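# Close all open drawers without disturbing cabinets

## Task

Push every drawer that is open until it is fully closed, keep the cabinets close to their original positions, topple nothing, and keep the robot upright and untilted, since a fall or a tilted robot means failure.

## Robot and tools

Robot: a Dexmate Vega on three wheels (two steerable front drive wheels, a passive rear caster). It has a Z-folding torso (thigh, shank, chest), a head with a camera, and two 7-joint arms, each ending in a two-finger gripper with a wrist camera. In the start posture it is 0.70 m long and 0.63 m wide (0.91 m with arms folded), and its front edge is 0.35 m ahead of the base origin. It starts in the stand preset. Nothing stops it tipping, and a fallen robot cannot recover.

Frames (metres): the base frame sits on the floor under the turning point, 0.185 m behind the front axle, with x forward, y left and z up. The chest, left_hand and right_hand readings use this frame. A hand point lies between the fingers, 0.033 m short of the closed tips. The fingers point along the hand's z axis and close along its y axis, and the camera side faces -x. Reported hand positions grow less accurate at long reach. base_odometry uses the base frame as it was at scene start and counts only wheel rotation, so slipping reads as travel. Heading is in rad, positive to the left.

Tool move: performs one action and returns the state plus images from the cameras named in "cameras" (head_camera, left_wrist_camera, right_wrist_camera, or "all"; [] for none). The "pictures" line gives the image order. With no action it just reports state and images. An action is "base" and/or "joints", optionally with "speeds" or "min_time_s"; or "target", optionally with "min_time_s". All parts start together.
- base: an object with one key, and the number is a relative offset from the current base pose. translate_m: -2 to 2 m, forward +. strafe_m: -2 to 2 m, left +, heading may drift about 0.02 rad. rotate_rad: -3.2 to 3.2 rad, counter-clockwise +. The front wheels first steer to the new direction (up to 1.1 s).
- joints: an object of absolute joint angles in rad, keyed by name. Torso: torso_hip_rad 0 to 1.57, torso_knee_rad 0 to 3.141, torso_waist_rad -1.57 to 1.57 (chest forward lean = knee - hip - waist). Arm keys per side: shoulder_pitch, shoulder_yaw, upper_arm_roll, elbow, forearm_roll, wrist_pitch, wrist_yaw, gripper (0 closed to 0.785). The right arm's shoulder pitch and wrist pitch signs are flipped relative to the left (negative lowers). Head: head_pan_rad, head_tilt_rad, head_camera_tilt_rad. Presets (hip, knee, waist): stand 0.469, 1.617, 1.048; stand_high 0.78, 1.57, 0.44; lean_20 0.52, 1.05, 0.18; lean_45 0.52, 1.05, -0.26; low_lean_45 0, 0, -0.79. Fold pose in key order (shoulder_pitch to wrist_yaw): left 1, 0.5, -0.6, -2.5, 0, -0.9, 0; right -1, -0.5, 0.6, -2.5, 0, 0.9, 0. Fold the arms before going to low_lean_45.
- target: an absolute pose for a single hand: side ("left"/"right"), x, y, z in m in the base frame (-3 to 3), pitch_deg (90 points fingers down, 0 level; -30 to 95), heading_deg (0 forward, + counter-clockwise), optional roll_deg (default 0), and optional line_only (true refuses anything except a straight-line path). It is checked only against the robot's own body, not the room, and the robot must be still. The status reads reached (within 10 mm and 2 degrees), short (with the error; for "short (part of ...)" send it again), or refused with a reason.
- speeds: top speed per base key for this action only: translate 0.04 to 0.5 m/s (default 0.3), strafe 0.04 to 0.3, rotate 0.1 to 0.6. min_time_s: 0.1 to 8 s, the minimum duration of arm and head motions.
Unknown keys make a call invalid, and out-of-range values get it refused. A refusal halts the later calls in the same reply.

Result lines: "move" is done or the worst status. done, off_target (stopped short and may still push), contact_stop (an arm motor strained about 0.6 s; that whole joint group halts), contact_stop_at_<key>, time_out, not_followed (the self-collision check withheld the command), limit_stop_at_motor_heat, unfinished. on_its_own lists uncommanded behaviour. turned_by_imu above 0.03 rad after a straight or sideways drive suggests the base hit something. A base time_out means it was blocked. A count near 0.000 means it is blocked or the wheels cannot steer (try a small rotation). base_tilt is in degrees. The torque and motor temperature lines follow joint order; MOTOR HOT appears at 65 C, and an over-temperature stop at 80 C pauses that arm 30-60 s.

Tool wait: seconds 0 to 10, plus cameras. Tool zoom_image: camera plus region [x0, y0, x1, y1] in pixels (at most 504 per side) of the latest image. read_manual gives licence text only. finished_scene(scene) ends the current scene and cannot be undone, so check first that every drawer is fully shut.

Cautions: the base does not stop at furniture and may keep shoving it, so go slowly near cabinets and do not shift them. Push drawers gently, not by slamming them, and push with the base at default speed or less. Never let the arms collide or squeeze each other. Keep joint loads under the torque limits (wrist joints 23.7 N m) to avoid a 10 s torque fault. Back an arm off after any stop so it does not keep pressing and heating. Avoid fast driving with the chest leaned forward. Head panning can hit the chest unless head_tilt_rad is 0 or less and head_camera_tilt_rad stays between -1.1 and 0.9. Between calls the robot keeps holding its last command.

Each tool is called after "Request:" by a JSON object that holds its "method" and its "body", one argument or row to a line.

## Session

Request:
{"method": "move", "body": {
  "cameras": ["head_camera"]
}}

Request:
{"method": "move", "body": {
  "joints": {"head_pan_rad": 1.3, "head_camera_tilt_rad": 0.25},
  "cameras": ["head_camera"]
}}

Request:
{"method": "move", "body": {
  "joints": {"head_pan_rad": 2.7},
  "cameras": ["head_camera"]
}}

Request:
{"method": "move", "body": {
  "joints": {"head_pan_rad": -1.75},
  "cameras": ["head_camera"]
}}

Scene clock: 0.00 s.
Joint torques (N m): no reading
Motor temperatures (°C): left_arm=[27 30 30 30 34 39 35] | right_arm=[29 28 29 31 34 34 35]
base_odometry: x=+0.000 y=+0.000 heading=+0.000
turned_by_wheels: +0.000
turned_by_imu: +0.000
base_tilt: forward=+0.6 right=+0.0
base_status: not commanded
joint_positions: torso_hip_rad=+0.469 torso_knee_rad=+1.617 torso_waist_rad=+1.048 left_shoulder_pitch_rad=+2.211 left_shoulder_yaw_rad=-0.012 left_upper_arm_roll_rad=-0.018 left_elbow_rad=-1.096 left_forearm_roll_rad=+0.000 left_wrist_pitch_rad=-0.486 left_wrist_yaw_rad=+0.003 left_gripper_rad=+0.005 right_shoulder_pitch_rad=-2.205 right_shoulder_yaw_rad=+0.017 right_upper_arm_roll_rad=+0.000 right_elbow_rad=-1.113 right_forearm_roll_rad=+0.002 right_wrist_pitch_rad=+0.507 right_wrist_yaw_rad=+0.015 right_gripper_rad=+0.005 head_pan_rad=+0.000 head_tilt_rad=+0.000 head_camera_tilt_rad=+0.000
joint_status: not commanded
chest: x=-0.0111 y=+0.0000 z=+1.4155 quat_wxyz=(+0.999, +0.000, +0.050, +0.000) (m; base frame)
left_hand: x=+0.1612 y=+0.2371 z=+0.6182 quat_wxyz=(+0.408, -0.010, +0.913, +0.007) pitch_deg=+41.8 heading_deg=+1.6 roll_deg=+0.4 back=up (m; base frame)
right_hand: x=+0.1801 y=-0.2179 z=+0.6316 quat_wxyz=(+0.429, +0.006, +0.903, +0.010) pitch_deg=+39.2 heading_deg=+1.0 roll_deg=+1.7 back=up (m; base frame)
pictures: head_camera
Images, in order (width x height): head_camera 896x560.

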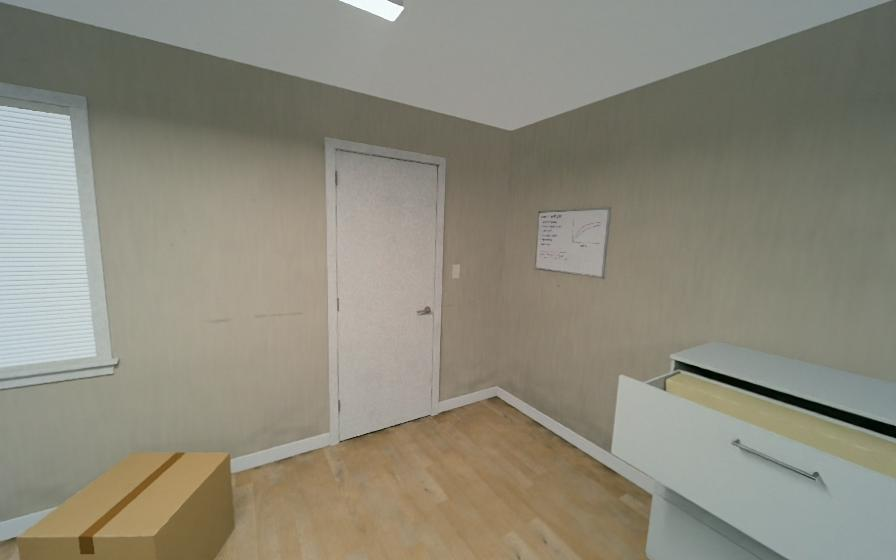

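Scene clock: 1.53 s.
Joint torques (N m): left_arm=[6.47 -0.07 0.84 -5.6 -0.16 -1.81 0.59] | right_arm=[-3.66 -0.15 -0.8 -4.93 -0.11 1.72 0.08]
move: done
base_odometry: x=+0.000 y=+0.000 heading=+0.000
turned_by_wheels: +0.000
turned_by_imu: +0.000
base_tilt: forward=+0.7 right=-0.1
base_status: not commanded
joint_positions: torso_hip_rad=+0.469 torso_knee_rad=+1.617 torso_waist_rad=+1.048 left_shoulder_pitch_rad=+2.211 left_shoulder_yaw_rad=-0.012 left_upper_arm_roll_rad=-0.018 left_elbow_rad=-1.096 left_forearm_roll_rad=+0.000 left_wrist_pitch_rad=-0.486 left_wrist_yaw_rad=+0.003 left_gripper_rad=+0.005 right_shoulder_pitch_rad=-2.205 right_shoulder_yaw_rad=+0.017 right_upper_arm_roll_rad=+0.000 right_elbow_rad=-1.113 right_forearm_roll_rad=+0.002 right_wrist_pitch_rad=+0.507 right_wrist_yaw_rad=+0.015 right_gripper_rad=+0.005 head_pan_rad=+1.300 head_tilt_rad=+0.000 head_camera_tilt_rad=+0.250
joint_status: all done
chest: x=-0.0111 y=+0.0000 z=+1.4155 quat_wxyz=(+0.999, +0.000, +0.050, +0.000) (m; base frame)
left_hand: x=+0.1612 y=+0.2371 z=+0.6182 quat_wxyz=(+0.408, -0.010, +0.913, +0.007) pitch_deg=+41.8 heading_deg=+1.6 roll_deg=+0.4 back=up (m; base frame)
right_hand: x=+0.1801 y=-0.2179 z=+0.6316 quat_wxyz=(+0.429, +0.006, +0.903, +0.010) pitch_deg=+39.2 heading_deg=+1.0 roll_deg=+1.7 back=up (m; base frame)
pictures: head_camera
Images, in order (width x height): head_camera 896x560.

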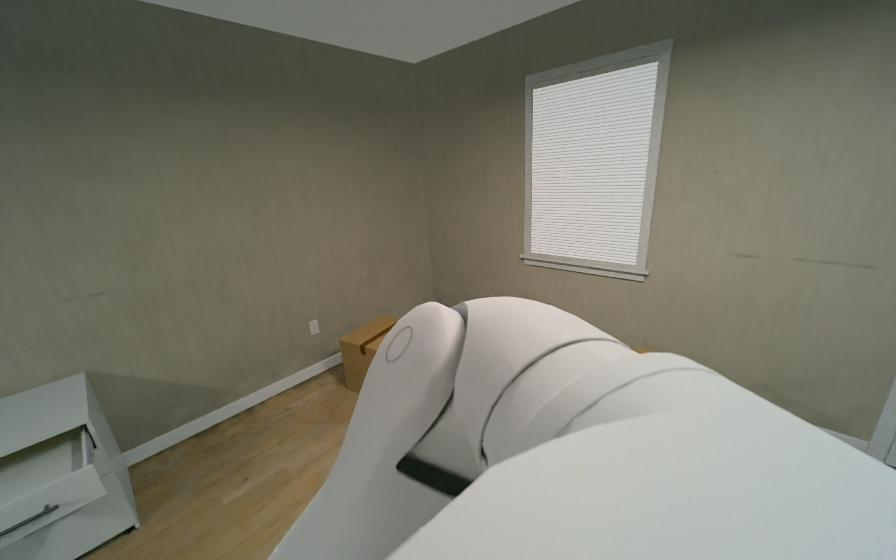

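Scene clock: 3.13 s.
Joint torques (N m): left_arm=[6.98 -1.34 1.27 -5.87 -0.02 -1.49 0.58] | right_arm=[-2.68 1.05 -0.78 -3.84 -0.02 1.82 0.04]
move: done
base_odometry: x=+0.000 y=+0.000 heading=+0.000
turned_by_wheels: +0.000
turned_by_imu: +0.000
base_tilt: forward=+0.7 right=+0.0
base_status: not commanded
joint_positions: torso_hip_rad=+0.469 torso_knee_rad=+1.617 torso_waist_rad=+1.048 left_shoulder_pitch_rad=+2.211 left_shoulder_yaw_rad=-0.012 left_upper_arm_roll_rad=-0.018 left_elbow_rad=-1.096 left_forearm_roll_rad=+0.000 left_wrist_pitch_rad=-0.486 left_wrist_yaw_rad=+0.003 left_gripper_rad=+0.005 right_shoulder_pitch_rad=-2.205 right_shoulder_yaw_rad=+0.017 right_upper_arm_roll_rad=+0.000 right_elbow_rad=-1.113 right_forearm_roll_rad=+0.002 right_wrist_pitch_rad=+0.507 right_wrist_yaw_rad=+0.015 right_gripper_rad=+0.005 head_pan_rad=+2.700 head_tilt_rad=+0.000 head_camera_tilt_rad=+0.250
joint_status: all done
chest: x=-0.0111 y=+0.0000 z=+1.4155 quat_wxyz=(+0.999, +0.000, +0.050, +0.000) (m; base frame)
left_hand: x=+0.1612 y=+0.2371 z=+0.6182 quat_wxyz=(+0.408, -0.010, +0.913, +0.007) pitch_deg=+41.8 heading_deg=+1.6 roll_deg=+0.4 back=up (m; base frame)
right_hand: x=+0.1801 y=-0.2179 z=+0.6316 quat_wxyz=(+0.429, +0.006, +0.903, +0.010) pitch_deg=+39.2 heading_deg=+1.0 roll_deg=+1.7 back=up (m; base frame)
pictures: head_camera
Images, in order (width x height): head_camera 896x560.

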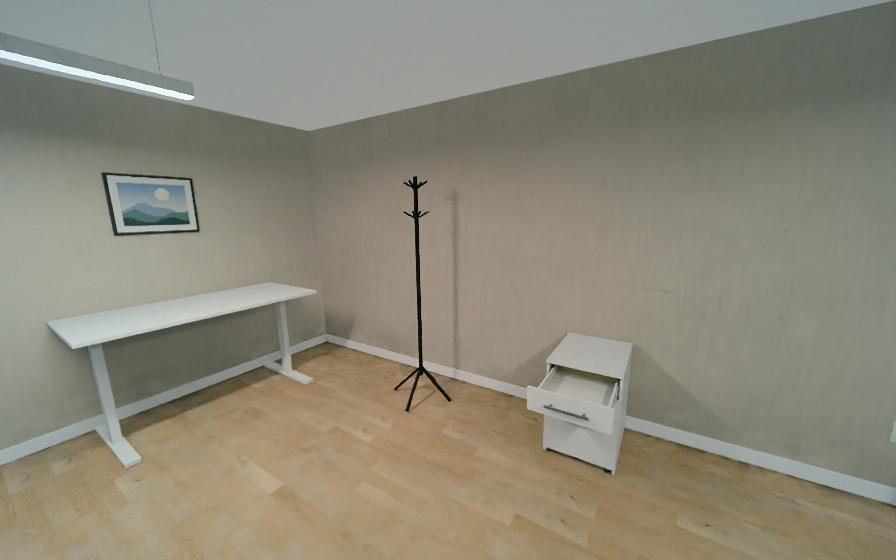

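Scene clock: 6.77 s.
Joint torques (N m): left_arm=[6.08 -3.01 -0.2 -6.16 -0.74 -1.72 -0.1] | right_arm=[-2.83 0.4 -0.98 -3.49 -0.1 1.67 0.14]
move: done
base_odometry: x=+0.000 y=+0.000 heading=+0.000
turned_by_wheels: +0.000
turned_by_imu: +0.001
base_tilt: forward=+0.7 right=+0.0
base_status: not commanded
joint_positions: torso_hip_rad=+0.469 torso_knee_rad=+1.617 torso_waist_rad=+1.048 left_shoulder_pitch_rad=+2.211 left_shoulder_yaw_rad=-0.012 left_upper_arm_roll_rad=-0.018 left_elbow_rad=-1.096 left_forearm_roll_rad=+0.000 left_wrist_pitch_rad=-0.486 left_wrist_yaw_rad=+0.003 left_gripper_rad=+0.005 right_shoulder_pitch_rad=-2.205 right_shoulder_yaw_rad=+0.017 right_upper_arm_roll_rad=+0.000 right_elbow_rad=-1.113 right_forearm_roll_rad=+0.002 right_wrist_pitch_rad=+0.507 right_wrist_yaw_rad=+0.015 right_gripper_rad=+0.005 head_pan_rad=-1.750 head_tilt_rad=+0.000 head_camera_tilt_rad=+0.250
joint_status: all done
chest: x=-0.0111 y=+0.0000 z=+1.4155 quat_wxyz=(+0.999, +0.000, +0.050, +0.000) (m; base frame)
left_hand: x=+0.1612 y=+0.2371 z=+0.6182 quat_wxyz=(+0.408, -0.010, +0.913, +0.007) pitch_deg=+41.8 heading_deg=+1.6 roll_deg=+0.4 back=up (m; base frame)
right_hand: x=+0.1801 y=-0.2179 z=+0.6316 quat_wxyz=(+0.429, +0.006, +0.903, +0.010) pitch_deg=+39.2 heading_deg=+1.0 roll_deg=+1.7 back=up (m; base frame)
pictures: head_camera
Images, in order (width x height): head_camera 896x560.

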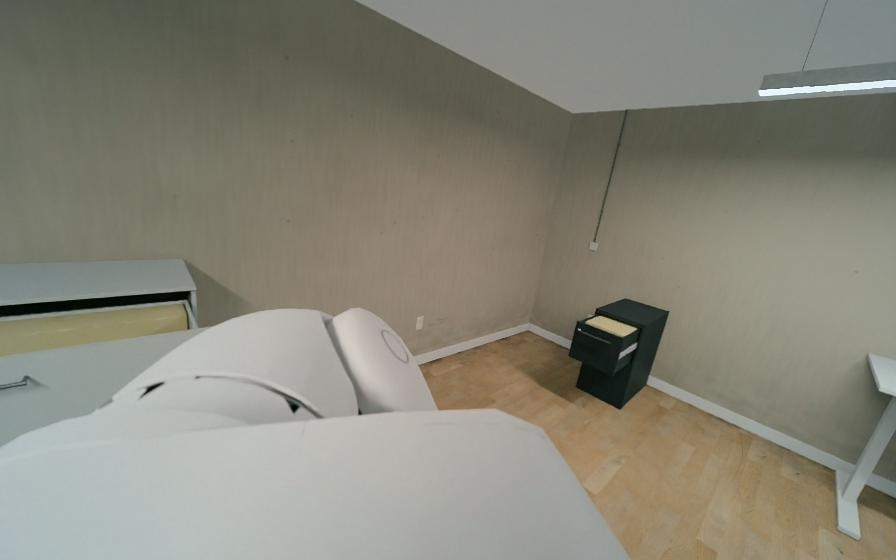

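Request:
{"method": "move", "body": {
  "base": {"rotate_rad": -1.021},
  "joints": {"torso_hip_rad": 0.0, "torso_knee_rad": 0.0, "torso_waist_rad": -0.79, "left_shoulder_pitch_rad": 0.486, "left_shoulder_yaw_rad": 0.0, "left_upper_arm_roll_rad": 0.0, "left_elbow_rad": -2.232, "left_forearm_roll_rad": 0.0, "left_wrist_pitch_rad": 0.956, "left_wrist_yaw_rad": 0.0, "right_shoulder_pitch_rad": -1.0, "right_shoulder_yaw_rad": -0.5, "right_upper_arm_roll_rad": 0.6, "right_elbow_rad": -2.5, "right_forearm_roll_rad": 0.0, "right_wrist_pitch_rad": 0.9, "right_wrist_yaw_rad": 0.0, "head_pan_rad": 0.0, "head_camera_tilt_rad": -0.3},
  "cameras": ["head_camera", "left_wrist_camera"]
}}

Scene clock: 64.70 s.
Joint torques (N m): left_arm=[-14.86 1.86 2.91 -12.35 0.22 -2.03 -0.34] | right_arm=[11.07 -6.87 7.83 -5.54 1.11 -0.2 -1.19]
move: done
base_odometry: x=+0.001 y=+0.000 heading=-1.022
turned_by_wheels: -1.022
turned_by_imu: -1.001
base_tilt: forward=+0.7 right=-0.1
base_status: done
joint_positions: torso_hip_rad=+0.000 torso_knee_rad=+0.000 torso_waist_rad=-0.790 left_shoulder_pitch_rad=+0.487 left_shoulder_yaw_rad=+0.000 left_upper_arm_roll_rad=+0.000 left_elbow_rad=-2.231 left_forearm_roll_rad=+0.000 left_wrist_pitch_rad=+0.955 left_wrist_yaw_rad=+0.000 left_gripper_rad=+0.005 right_shoulder_pitch_rad=-1.001 right_shoulder_yaw_rad=-0.500 right_upper_arm_roll_rad=+0.600 right_elbow_rad=-2.500 right_forearm_roll_rad=+0.000 right_wrist_pitch_rad=+0.900 right_wrist_yaw_rad=+0.000 right_gripper_rad=+0.005 head_pan_rad=+0.000 head_tilt_rad=+0.000 head_camera_tilt_rad=-0.300
joint_status: all done
chest: x=+0.0286 y=+0.0000 z=+0.8380 quat_wxyz=(+0.923, +0.000, +0.385, +0.000) (m; base frame)
left_hand: x=+0.7498 y=+0.2294 z=+0.7485 quat_wxyz=(+0.706, +0.000, +0.708, +0.000) pitch_deg=+0.1 heading_deg=+0.0 roll_deg=+0.0 back=up (m; base frame)
right_hand: x=+0.2119 y=-0.1713 z=+1.0541 quat_wxyz=(+0.924, -0.297, -0.091, -0.222) pitch_deg=-53.8 heading_deg=+93.4 roll_deg=+59.5 back=down (m; base frame)
pictures: head_camera, left_wrist_camera
Images, in order (width x height): head_camera 896x560, left_wrist_camera 672x420.

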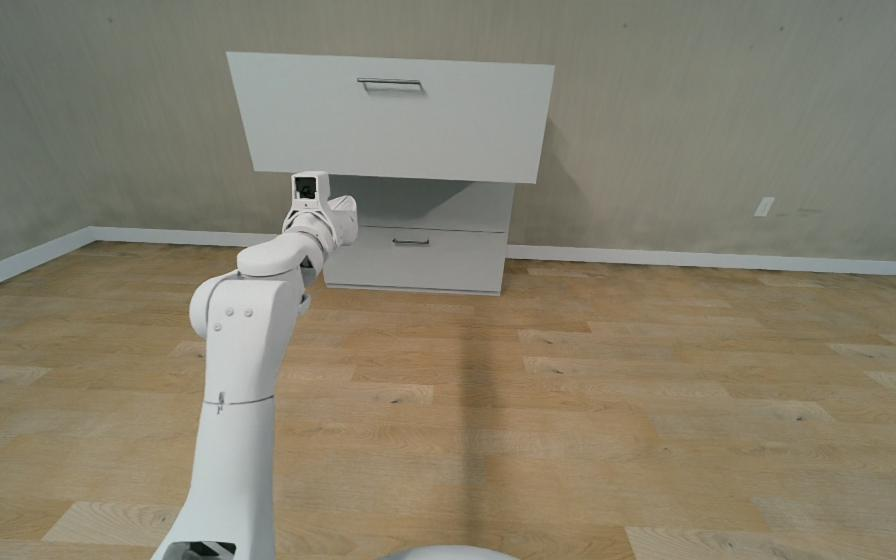

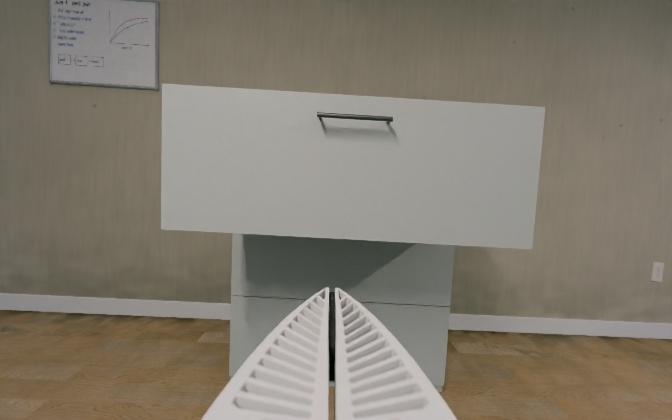

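Request:
{"method": "move", "body": {
  "base": {"translate_m": 0.38}
}}

Request:
{"method": "move", "body": {
  "base": {"translate_m": 0.33},
  "speeds": {"translate_m": 0.15},
  "cameras": ["head_camera"]
}}

Scene clock: 78.30 s.
Joint torques (N m): left_arm=[-16.34 1.74 2.86 -10.62 0.26 -1.62 -0.17] | right_arm=[10.86 -8.35 7.07 -5.66 1.14 -0.6 -1.02]
move: done
base_odometry: x=+0.200 y=-0.323 heading=-1.023
turned_by_wheels: -0.001
turned_by_imu: +0.000
base_tilt: forward=+0.7 right=-0.1
base_status: done
joint_positions: torso_hip_rad=+0.000 torso_knee_rad=+0.000 torso_waist_rad=-0.790 left_shoulder_pitch_rad=+0.486 left_shoulder_yaw_rad=+0.000 left_upper_arm_roll_rad=+0.000 left_elbow_rad=-2.232 left_forearm_roll_rad=+0.000 left_wrist_pitch_rad=+0.956 left_wrist_yaw_rad=+0.000 left_gripper_rad=+0.005 right_shoulder_pitch_rad=-1.000 right_shoulder_yaw_rad=-0.500 right_upper_arm_roll_rad=+0.600 right_elbow_rad=-2.500 right_forearm_roll_rad=+0.000 right_wrist_pitch_rad=+0.900 right_wrist_yaw_rad=+0.000 right_gripper_rad=+0.005 head_pan_rad=+0.000 head_tilt_rad=+0.000 head_camera_tilt_rad=-0.300
joint_status: not commanded
chest: x=+0.0286 y=+0.0000 z=+0.8380 quat_wxyz=(+0.923, +0.000, +0.385, +0.000) (m; base frame)
left_hand: x=+0.7497 y=+0.2294 z=+0.7494 quat_wxyz=(+0.707, +0.000, +0.707, +0.000) pitch_deg=+0.0 heading_deg=+0.0 roll_deg=+0.0 back=up (m; base frame)
right_hand: x=+0.2117 y=-0.1712 z=+1.0541 quat_wxyz=(+0.924, -0.297, -0.091, -0.222) pitch_deg=-53.8 heading_deg=+93.5 roll_deg=+59.5 back=down (m; base frame)
pictures: none

Scene clock: 81.43 s.
Joint torques (N m): left_arm=[-14.65 0.58 1.56 -11.36 0.15 -2.5 -0.16] | right_arm=[10.88 -6.62 7.17 -5.69 1.11 -0.18 -1.1]
move: done
base_odometry: x=+0.373 y=-0.605 heading=-1.023
turned_by_wheels: +0.000
turned_by_imu: +0.000
base_tilt: forward=+0.7 right=-0.1
base_status: done
joint_positions: torso_hip_rad=+0.000 torso_knee_rad=+0.000 torso_waist_rad=-0.790 left_shoulder_pitch_rad=+0.486 left_shoulder_yaw_rad=+0.000 left_upper_arm_roll_rad=+0.000 left_elbow_rad=-2.232 left_forearm_roll_rad=+0.000 left_wrist_pitch_rad=+0.956 left_wrist_yaw_rad=+0.000 left_gripper_rad=+0.005 right_shoulder_pitch_rad=-1.000 right_shoulder_yaw_rad=-0.500 right_upper_arm_roll_rad=+0.600 right_elbow_rad=-2.500 right_forearm_roll_rad=+0.000 right_wrist_pitch_rad=+0.900 right_wrist_yaw_rad=+0.000 right_gripper_rad=+0.005 head_pan_rad=+0.000 head_tilt_rad=+0.000 head_camera_tilt_rad=-0.300
joint_status: not commanded
chest: x=+0.0285 y=+0.0000 z=+0.8380 quat_wxyz=(+0.923, +0.000, +0.385, +0.000) (m; base frame)
left_hand: x=+0.7497 y=+0.2292 z=+0.7495 quat_wxyz=(+0.707, +0.000, +0.707, +0.000) pitch_deg=+0.0 heading_deg=+0.0 roll_deg=+0.0 back=up (m; base frame)
right_hand: x=+0.2116 y=-0.1712 z=+1.0541 quat_wxyz=(+0.924, -0.297, -0.091, -0.222) pitch_deg=-53.8 heading_deg=+93.5 roll_deg=+59.5 back=down (m; base frame)
pictures: head_camera
Images, in order (width x height): head_camera 896x560.

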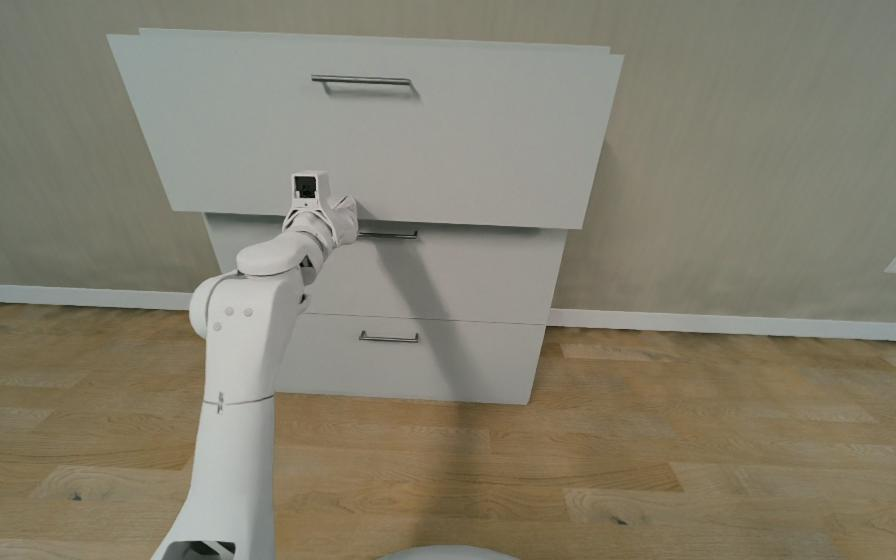

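Request:
{"method": "move", "body": {
  "base": {"translate_m": 0.1},
  "speeds": {"translate_m": 0.1},
  "cameras": ["head_camera"]
}}

Request:
{"method": "zoom_image", "body": {
  "camera": "head_camera",
  "region": [480, 140, 660, 300]
}}

Scene clock: 88.00 s.
Joint torques (N m): left_arm=[-17.56 1.67 1.66 -1.78 -0.76 -3.34 0.36] | right_arm=[10.72 -8.17 7.32 -5.47 1.09 -0.47 -0.99]
move: done
base_odometry: x=+0.425 y=-0.690 heading=-1.023
turned_by_wheels: +0.000
turned_by_imu: +0.001
base_tilt: forward=+0.7 right=-0.1
base_status: done
joint_positions: torso_hip_rad=+0.000 torso_knee_rad=+0.000 torso_waist_rad=-0.790 left_shoulder_pitch_rad=+0.486 left_shoulder_yaw_rad=+0.000 left_upper_arm_roll_rad=+0.000 left_elbow_rad=-2.233 left_forearm_roll_rad=+0.000 left_wrist_pitch_rad=+0.957 left_wrist_yaw_rad=+0.000 left_gripper_rad=+0.005 right_shoulder_pitch_rad=-1.000 right_shoulder_yaw_rad=-0.500 right_upper_arm_roll_rad=+0.600 right_elbow_rad=-2.500 right_forearm_roll_rad=+0.000 right_wrist_pitch_rad=+0.900 right_wrist_yaw_rad=+0.000 right_gripper_rad=+0.005 head_pan_rad=+0.000 head_tilt_rad=+0.000 head_camera_tilt_rad=-0.300
joint_status: not commanded
chest: x=+0.0284 y=+0.0000 z=+0.8380 quat_wxyz=(+0.923, +0.000, +0.385, +0.000) (m; base frame)
left_hand: x=+0.7494 y=+0.2292 z=+0.7500 quat_wxyz=(+0.707, +0.000, +0.707, +0.000) pitch_deg=+0.0 heading_deg=+0.0 roll_deg=+0.0 back=up (m; base frame)
right_hand: x=+0.2114 y=-0.1712 z=+1.0541 quat_wxyz=(+0.924, -0.297, -0.091, -0.222) pitch_deg=-53.8 heading_deg=+93.5 roll_deg=+59.4 back=down (m; base frame)
pictures: head_camera
Images, in order (width x height): head_camera 896x560.

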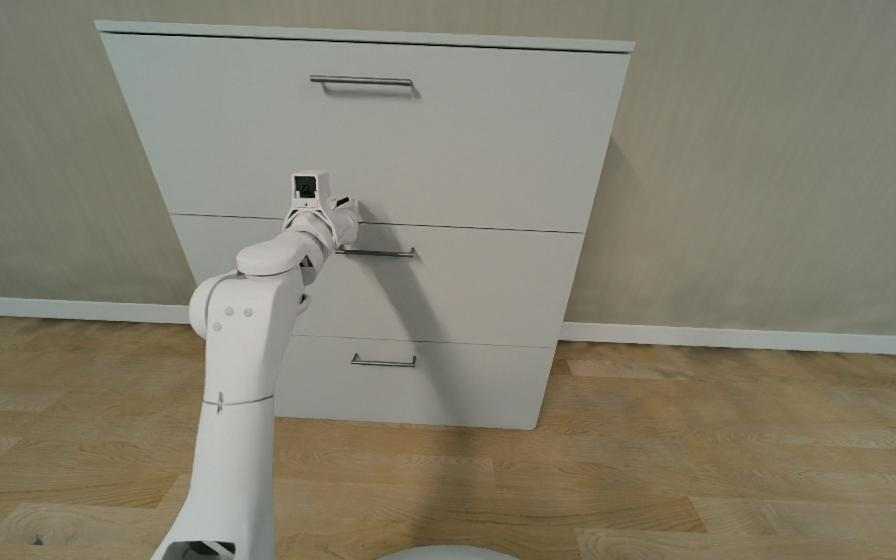

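Scaled by 2.800 from the camera's 896x560 image, which has a finer 960x600 frame.

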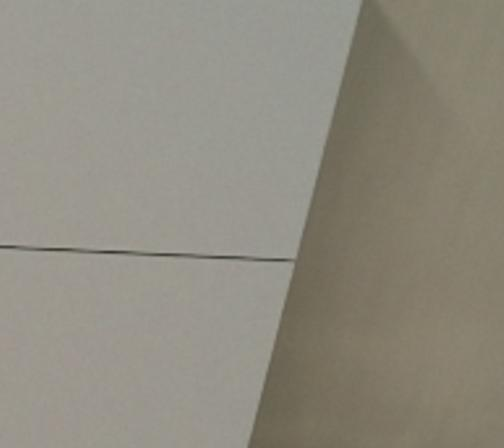

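Request:
{"method": "move", "body": {
  "base": {"translate_m": -0.42}
}}

Request:
{"method": "move", "body": {
  "base": {"rotate_rad": -1.477},
  "joints": {"left_shoulder_pitch_rad": 0.757, "left_elbow_rad": -1.76, "left_wrist_pitch_rad": 0.24}
}}

Request:
{"method": "move", "body": {
  "base": {"translate_m": 1.57},
  "speeds": {"translate_m": 0.5}
}}

Request:
{"method": "move", "body": {
  "base": {"rotate_rad": -0.118},
  "cameras": ["head_camera", "left_wrist_camera"]
}}

Scene clock: 103.93 s.
Joint torques (N m): left_arm=[-14.94 -0.34 1.1 -10.46 0.24 -2.02 0.33] | right_arm=[11.27 -8.34 6.95 -5.2 1.16 -0.77 -0.98]
move: done
base_odometry: x=+0.205 y=-0.332 heading=-1.024
turned_by_wheels: -0.001
turned_by_imu: +0.000
base_tilt: forward=+0.7 right=+0.0
base_status: done
joint_positions: torso_hip_rad=+0.000 torso_knee_rad=+0.000 torso_waist_rad=-0.790 left_shoulder_pitch_rad=+0.486 left_shoulder_yaw_rad=+0.000 left_upper_arm_roll_rad=+0.000 left_elbow_rad=-2.232 left_forearm_roll_rad=+0.000 left_wrist_pitch_rad=+0.956 left_wrist_yaw_rad=+0.000 left_gripper_rad=+0.005 right_shoulder_pitch_rad=-1.000 right_shoulder_yaw_rad=-0.500 right_upper_arm_roll_rad=+0.600 right_elbow_rad=-2.500 right_forearm_roll_rad=+0.000 right_wrist_pitch_rad=+0.900 right_wrist_yaw_rad=+0.000 right_gripper_rad=+0.005 head_pan_rad=+0.000 head_tilt_rad=+0.000 head_camera_tilt_rad=-0.300
joint_status: not commanded
chest: x=+0.0286 y=+0.0000 z=+0.8380 quat_wxyz=(+0.923, +0.000, +0.385, +0.000) (m; base frame)
left_hand: x=+0.7497 y=+0.2292 z=+0.7494 quat_wxyz=(+0.707, +0.000, +0.707, +0.000) pitch_deg=+0.0 heading_deg=+0.0 roll_deg=+0.0 back=up (m; base frame)
right_hand: x=+0.2116 y=-0.1712 z=+1.0541 quat_wxyz=(+0.924, -0.297, -0.091, -0.222) pitch_deg=-53.8 heading_deg=+93.5 roll_deg=+59.5 back=down (m; base frame)
pictures: none

Scene clock: 108.07 s.
Joint torques (N m): left_arm=[-7.47 0.43 1.93 -14.6 0.18 -3.2 0.01] | right_arm=[11.55 -7.17 6.99 -5.95 1.1 -0.52 -1.03]
move: done
base_odometry: x=+0.206 y=-0.333 heading=-2.503
turned_by_wheels: -1.479
turned_by_imu: -1.451
base_tilt: forward=+0.7 right=-0.1
base_status: done
joint_positions: torso_hip_rad=+0.000 torso_knee_rad=+0.000 torso_waist_rad=-0.790 left_shoulder_pitch_rad=+0.755 left_shoulder_yaw_rad=+0.000 left_upper_arm_roll_rad=+0.000 left_elbow_rad=-1.764 left_forearm_roll_rad=+0.000 left_wrist_pitch_rad=+0.246 left_wrist_yaw_rad=+0.000 left_gripper_rad=+0.005 right_shoulder_pitch_rad=-1.000 right_shoulder_yaw_rad=-0.500 right_upper_arm_roll_rad=+0.600 right_elbow_rad=-2.500 right_forearm_roll_rad=+0.000 right_wrist_pitch_rad=+0.900 right_wrist_yaw_rad=+0.000 right_gripper_rad=+0.005 head_pan_rad=+0.000 head_tilt_rad=+0.000 head_camera_tilt_rad=-0.300
joint_status: all done
chest: x=+0.0286 y=+0.0000 z=+0.8380 quat_wxyz=(+0.923, +0.000, +0.385, +0.000) (m; base frame)
left_hand: x=+0.7521 y=+0.2293 z=+0.5318 quat_wxyz=(+0.698, +0.000, +0.717, +0.000) pitch_deg=+1.5 heading_deg=+0.0 roll_deg=+0.0 back=up (m; base frame)
right_hand: x=+0.2116 y=-0.1712 z=+1.0541 quat_wxyz=(+0.924, -0.297, -0.091, -0.222) pitch_deg=-53.8 heading_deg=+93.5 roll_deg=+59.5 back=down (m; base frame)
pictures: none

Scene clock: 113.63 s.
Joint torques (N m): left_arm=[-7.1 2.08 1.74 -12.24 0.49 -2.95 0.29] | right_arm=[10.78 -8 6.84 -5.11 1.15 -0.93 -0.9]
move: done
base_odometry: x=-1.052 y=-1.272 heading=-2.503
turned_by_wheels: -0.001
turned_by_imu: -0.001
base_tilt: forward=+0.6 right=+0.0
base_status: done
joint_positions: torso_hip_rad=+0.000 torso_knee_rad=+0.000 torso_waist_rad=-0.790 left_shoulder_pitch_rad=+0.757 left_shoulder_yaw_rad=+0.000 left_upper_arm_roll_rad=+0.000 left_elbow_rad=-1.760 left_forearm_roll_rad=+0.000 left_wrist_pitch_rad=+0.240 left_wrist_yaw_rad=+0.000 left_gripper_rad=+0.005 right_shoulder_pitch_rad=-1.000 right_shoulder_yaw_rad=-0.500 right_upper_arm_roll_rad=+0.600 right_elbow_rad=-2.500 right_forearm_roll_rad=+0.000 right_wrist_pitch_rad=+0.900 right_wrist_yaw_rad=+0.000 right_gripper_rad=+0.005 head_pan_rad=+0.000 head_tilt_rad=+0.000 head_camera_tilt_rad=-0.300
joint_status: not commanded
chest: x=+0.0286 y=+0.0000 z=+0.8380 quat_wxyz=(+0.923, +0.000, +0.385, +0.000) (m; base frame)
left_hand: x=+0.7515 y=+0.2293 z=+0.5295 quat_wxyz=(+0.697, +0.000, +0.717, +0.000) pitch_deg=+1.6 heading_deg=+0.0 roll_deg=+0.0 back=up (m; base frame)
right_hand: x=+0.2117 y=-0.1712 z=+1.0541 quat_wxyz=(+0.924, -0.297, -0.091, -0.222) pitch_deg=-53.8 heading_deg=+93.5 roll_deg=+59.5 back=down (m; base frame)
pictures: none

Scene clock: 115.10 s.
Joint torques (N m): left_arm=[-7.18 0.76 -0.21 -13.22 -0.11 -1.49 0.13] | right_arm=[10.5 -7.34 7.07 -5.78 1.19 -0.34 -1.16]
move: done
base_odometry: x=-1.052 y=-1.272 heading=-2.621
turned_by_wheels: -0.118
turned_by_imu: -0.117
base_tilt: forward=+0.7 right=-0.1
base_status: done
joint_positions: torso_hip_rad=+0.000 torso_knee_rad=+0.000 torso_waist_rad=-0.790 left_shoulder_pitch_rad=+0.757 left_shoulder_yaw_rad=+0.000 left_upper_arm_roll_rad=+0.000 left_elbow_rad=-1.760 left_forearm_roll_rad=+0.000 left_wrist_pitch_rad=+0.240 left_wrist_yaw_rad=+0.000 left_gripper_rad=+0.005 right_shoulder_pitch_rad=-1.000 right_shoulder_yaw_rad=-0.500 right_upper_arm_roll_rad=+0.600 right_elbow_rad=-2.500 right_forearm_roll_rad=+0.000 right_wrist_pitch_rad=+0.900 right_wrist_yaw_rad=+0.000 right_gripper_rad=+0.005 head_pan_rad=+0.000 head_tilt_rad=+0.000 head_camera_tilt_rad=-0.300
joint_status: not commanded
chest: x=+0.0286 y=+0.0000 z=+0.8380 quat_wxyz=(+0.923, +0.000, +0.385, +0.000) (m; base frame)
left_hand: x=+0.7515 y=+0.2293 z=+0.5295 quat_wxyz=(+0.697, +0.000, +0.717, +0.000) pitch_deg=+1.6 heading_deg=+0.0 roll_deg=+0.0 back=up (m; base frame)
right_hand: x=+0.2117 y=-0.1712 z=+1.0541 quat_wxyz=(+0.924, -0.297, -0.091, -0.222) pitch_deg=-53.8 heading_deg=+93.5 roll_deg=+59.5 back=down (m; base frame)
pictures: head_camera, left_wrist_camera
Images, in order (width x height): head_camera 896x560, left_wrist_camera 672x420.

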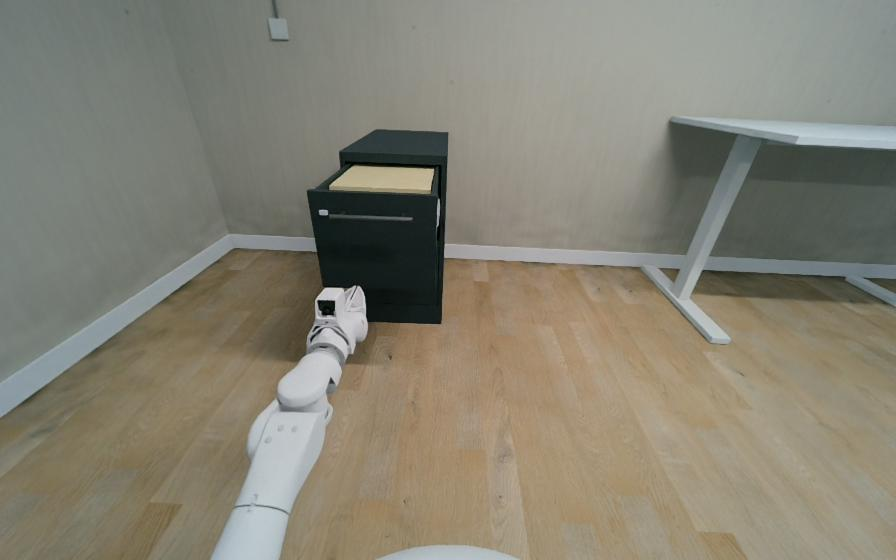

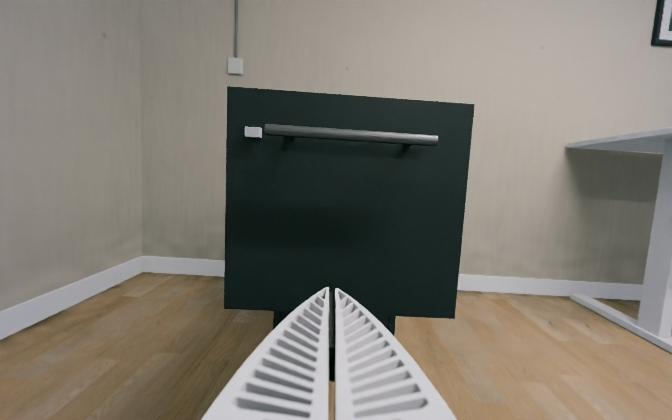

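Request:
{"method": "move", "body": {
  "base": {"translate_m": 0.19}
}}

Request:
{"method": "move", "body": {
  "base": {"translate_m": 0.29},
  "speeds": {"translate_m": 0.15},
  "cameras": ["head_camera"]
}}

Scene clock: 126.53 s.
Joint torques (N m): left_arm=[-13.01 -0.4 1.37 -13.65 -0.33 -2.5 0.18] | right_arm=[10.05 -7.5 7.08 -6.03 1.2 -0.53 -1]
move: done
base_odometry: x=-1.216 y=-1.367 heading=-2.622
turned_by_wheels: +0.000
turned_by_imu: +0.001
base_tilt: forward=+0.7 right=-0.1
base_status: done
joint_positions: torso_hip_rad=+0.000 torso_knee_rad=+0.000 torso_waist_rad=-0.790 left_shoulder_pitch_rad=+0.757 left_shoulder_yaw_rad=+0.000 left_upper_arm_roll_rad=+0.000 left_elbow_rad=-1.760 left_forearm_roll_rad=+0.000 left_wrist_pitch_rad=+0.240 left_wrist_yaw_rad=+0.000 left_gripper_rad=+0.005 right_shoulder_pitch_rad=-1.000 right_shoulder_yaw_rad=-0.500 right_upper_arm_roll_rad=+0.600 right_elbow_rad=-2.500 right_forearm_roll_rad=+0.000 right_wrist_pitch_rad=+0.900 right_wrist_yaw_rad=+0.000 right_gripper_rad=+0.005 head_pan_rad=+0.000 head_tilt_rad=+0.000 head_camera_tilt_rad=-0.300
joint_status: not commanded
chest: x=+0.0286 y=+0.0000 z=+0.8380 quat_wxyz=(+0.923, +0.000, +0.385, +0.000) (m; base frame)
left_hand: x=+0.7514 y=+0.2293 z=+0.5292 quat_wxyz=(+0.697, +0.000, +0.717, +0.000) pitch_deg=+1.6 heading_deg=+0.0 roll_deg=+0.0 back=up (m; base frame)
right_hand: x=+0.2117 y=-0.1712 z=+1.0540 quat_wxyz=(+0.924, -0.297, -0.091, -0.222) pitch_deg=-53.8 heading_deg=+93.5 roll_deg=+59.5 back=down (m; base frame)
pictures: none

Scene clock: 129.47 s.
Joint torques (N m): left_arm=[-13.84 -0.42 -0.5 -13.69 -0.16 -0.99 0.4] | right_arm=[11.48 -6.94 7.13 -5.13 1.27 -0.78 -1.11]
move: done
base_odometry: x=-1.468 y=-1.512 heading=-2.622
turned_by_wheels: +0.000
turned_by_imu: +0.000
base_tilt: forward=+0.7 right=-0.1
base_status: done
joint_positions: torso_hip_rad=+0.000 torso_knee_rad=+0.000 torso_waist_rad=-0.790 left_shoulder_pitch_rad=+0.757 left_shoulder_yaw_rad=+0.000 left_upper_arm_roll_rad=+0.000 left_elbow_rad=-1.760 left_forearm_roll_rad=+0.000 left_wrist_pitch_rad=+0.240 left_wrist_yaw_rad=+0.000 left_gripper_rad=+0.005 right_shoulder_pitch_rad=-1.000 right_shoulder_yaw_rad=-0.500 right_upper_arm_roll_rad=+0.600 right_elbow_rad=-2.500 right_forearm_roll_rad=+0.000 right_wrist_pitch_rad=+0.900 right_wrist_yaw_rad=+0.000 right_gripper_rad=+0.005 head_pan_rad=+0.000 head_tilt_rad=+0.000 head_camera_tilt_rad=-0.300
joint_status: not commanded
chest: x=+0.0286 y=+0.0000 z=+0.8380 quat_wxyz=(+0.923, +0.000, +0.385, +0.000) (m; base frame)
left_hand: x=+0.7514 y=+0.2293 z=+0.5293 quat_wxyz=(+0.697, +0.000, +0.717, +0.000) pitch_deg=+1.6 heading_deg=+0.0 roll_deg=+0.0 back=up (m; base frame)
right_hand: x=+0.2117 y=-0.1712 z=+1.0541 quat_wxyz=(+0.924, -0.297, -0.091, -0.222) pitch_deg=-53.8 heading_deg=+93.5 roll_deg=+59.5 back=down (m; base frame)
pictures: head_camera
Images, in order (width x height): head_camera 896x560.

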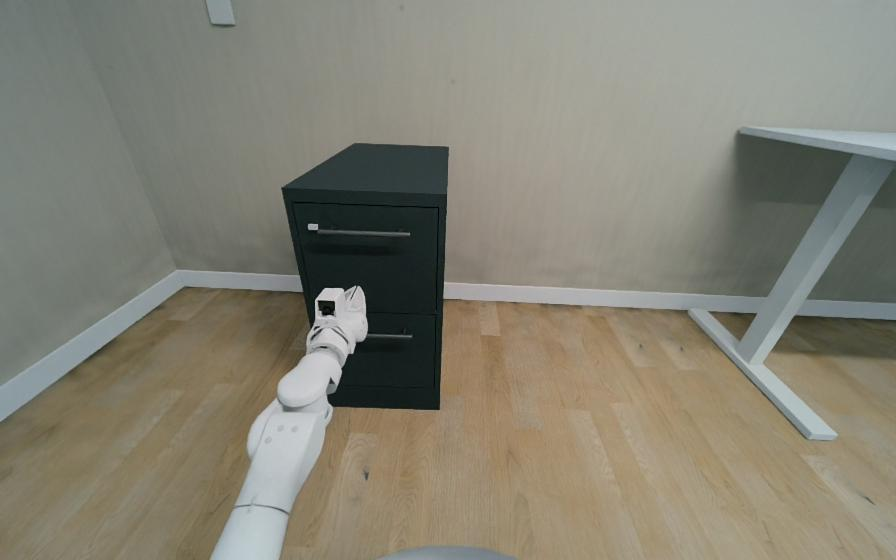

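Request:
{"method": "zoom_image", "body": {
  "camera": "head_camera",
  "region": [270, 130, 470, 330]
}}

Request:
{"method": "move", "body": {
  "base": {"translate_m": 0.02},
  "speeds": {"translate_m": 0.08},
  "cameras": ["head_camera"]
}}

Request:
{"method": "zoom_image", "body": {
  "camera": "head_camera",
  "region": [270, 130, 470, 330]
}}

Scaled by 2.520 from the camera's 896x560 image, which has a finer 960x600 frame.

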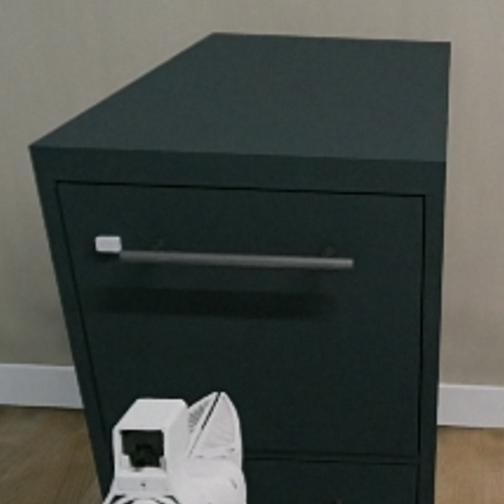

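Scene clock: 135.97 s.
Joint torques (N m): left_arm=[-12.67 3.12 1.19 -13.1 -0.42 -2.62 0.5] | right_arm=[11.32 -7.36 6.89 -5.91 1.28 -1.17 -1.02]
move: done
base_odometry: x=-1.485 y=-1.522 heading=-2.623
turned_by_wheels: +0.000
turned_by_imu: +0.000
base_tilt: forward=+0.7 right=-0.1
base_status: done
joint_positions: torso_hip_rad=+0.000 torso_knee_rad=+0.000 torso_waist_rad=-0.790 left_shoulder_pitch_rad=+0.757 left_shoulder_yaw_rad=+0.000 left_upper_arm_roll_rad=+0.000 left_elbow_rad=-1.760 left_forearm_roll_rad=+0.000 left_wrist_pitch_rad=+0.240 left_wrist_yaw_rad=+0.000 left_gripper_rad=+0.005 right_shoulder_pitch_rad=-1.000 right_shoulder_yaw_rad=-0.500 right_upper_arm_roll_rad=+0.600 right_elbow_rad=-2.500 right_forearm_roll_rad=+0.000 right_wrist_pitch_rad=+0.900 right_wrist_yaw_rad=+0.000 right_gripper_rad=+0.005 head_pan_rad=+0.000 head_tilt_rad=+0.000 head_camera_tilt_rad=-0.300
joint_status: not commanded
chest: x=+0.0286 y=+0.0000 z=+0.8380 quat_wxyz=(+0.923, +0.000, +0.385, +0.000) (m; base frame)
left_hand: x=+0.7514 y=+0.2293 z=+0.5293 quat_wxyz=(+0.697, +0.000, +0.717, +0.000) pitch_deg=+1.6 heading_deg=+0.0 roll_deg=+0.0 back=up (m; base frame)
right_hand: x=+0.2117 y=-0.1712 z=+1.0540 quat_wxyz=(+0.924, -0.297, -0.091, -0.222) pitch_deg=-53.8 heading_deg=+93.5 roll_deg=+59.5 back=down (m; base frame)
pictures: head_camera
Images, in order (width x height): head_camera 896x560.

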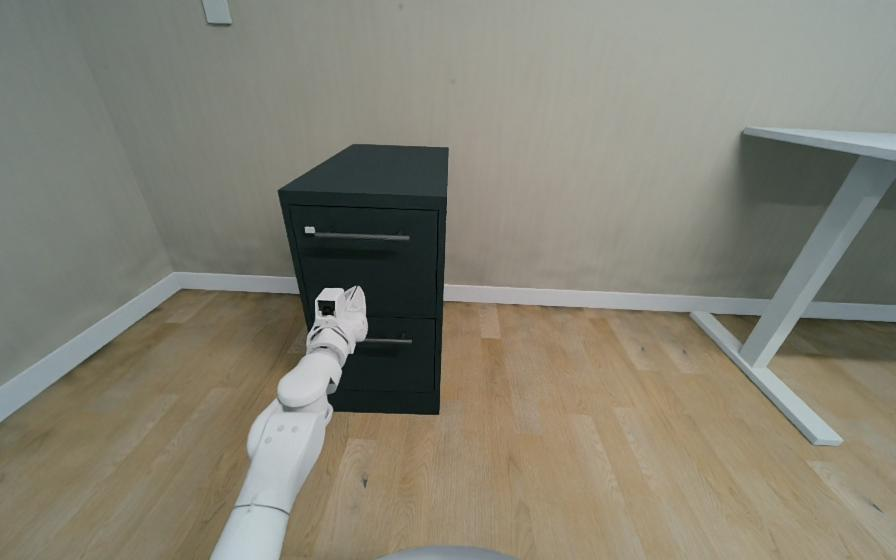

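Scaled by 2.520 from the camera's 896x560 image, which has a finer 960x600 frame.

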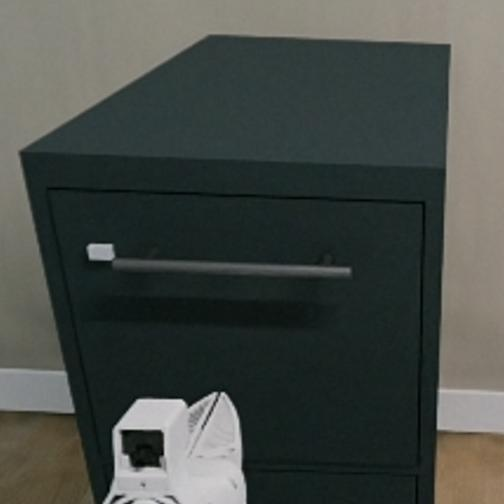

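Request:
{"method": "move", "body": {
  "base": {"translate_m": 0.03},
  "speeds": {"translate_m": 0.1},
  "cameras": ["head_camera", "left_wrist_camera"]
}}

Request:
{"method": "zoom_image", "body": {
  "camera": "head_camera",
  "region": [270, 130, 470, 330]
}}

Scene clock: 149.17 s.
Joint torques (N m): left_arm=[-12.83 -1.63 0.55 -14.41 0.57 -2.14 0.22] | right_arm=[10.99 -6.97 6.99 -6.03 1.18 -0.53 -1.11]
move: done
base_odometry: x=-1.511 y=-1.537 heading=-2.623
turned_by_wheels: +0.000
turned_by_imu: +0.000
base_tilt: forward=+0.6 right=+0.0
base_status: done
joint_positions: torso_hip_rad=+0.000 torso_knee_rad=+0.000 torso_waist_rad=-0.790 left_shoulder_pitch_rad=+0.757 left_shoulder_yaw_rad=+0.000 left_upper_arm_roll_rad=+0.000 left_elbow_rad=-1.760 left_forearm_roll_rad=+0.000 left_wrist_pitch_rad=+0.240 left_wrist_yaw_rad=+0.000 left_gripper_rad=+0.005 right_shoulder_pitch_rad=-1.000 right_shoulder_yaw_rad=-0.500 right_upper_arm_roll_rad=+0.600 right_elbow_rad=-2.500 right_forearm_roll_rad=+0.000 right_wrist_pitch_rad=+0.900 right_wrist_yaw_rad=+0.000 right_gripper_rad=+0.005 head_pan_rad=+0.000 head_tilt_rad=+0.000 head_camera_tilt_rad=-0.300
joint_status: not commanded
chest: x=+0.0286 y=+0.0000 z=+0.8380 quat_wxyz=(+0.923, +0.000, +0.385, +0.000) (m; base frame)
left_hand: x=+0.7514 y=+0.2293 z=+0.5293 quat_wxyz=(+0.697, +0.000, +0.717, +0.000) pitch_deg=+1.6 heading_deg=+0.0 roll_deg=+0.0 back=up (m; base frame)
right_hand: x=+0.2117 y=-0.1712 z=+1.0540 quat_wxyz=(+0.924, -0.297, -0.091, -0.222) pitch_deg=-53.8 heading_deg=+93.5 roll_deg=+59.5 back=down (m; base frame)
pictures: head_camera, left_wrist_camera
Images, in order (width x height): head_camera 896x560, left_wrist_camera 672x420.

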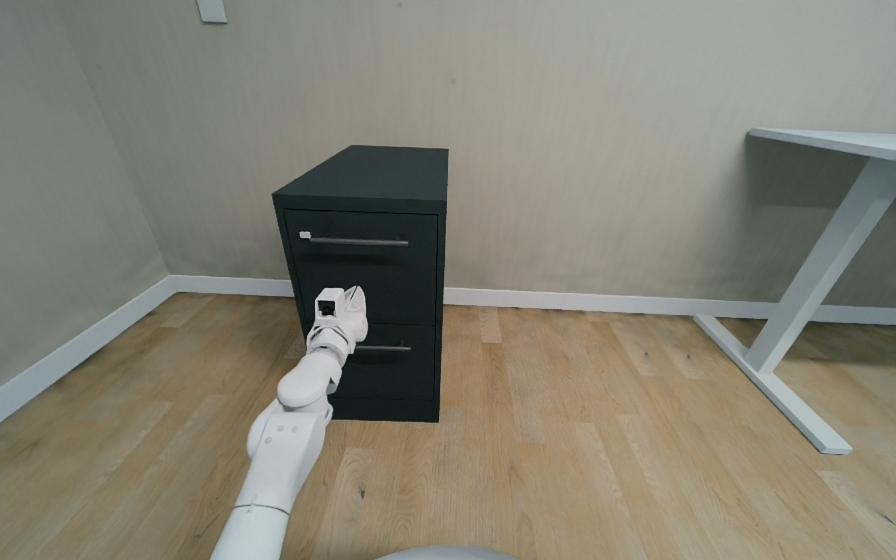

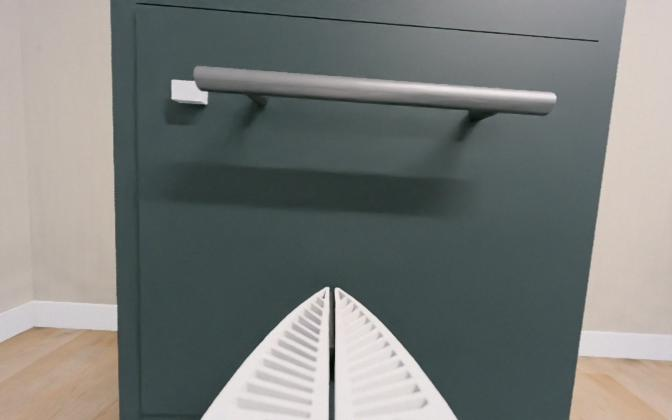

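Scaled by 2.520 from the camera's 896x560 image, which has a finer 960x600 frame.

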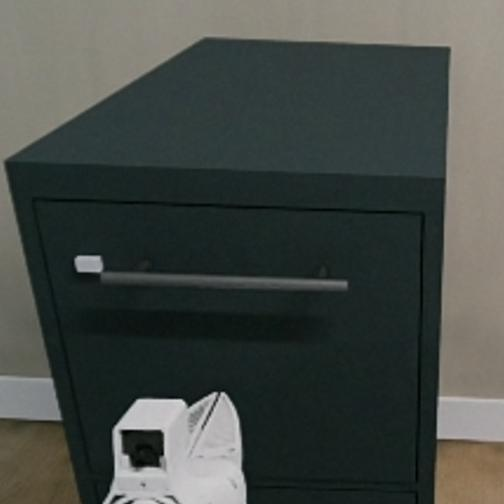

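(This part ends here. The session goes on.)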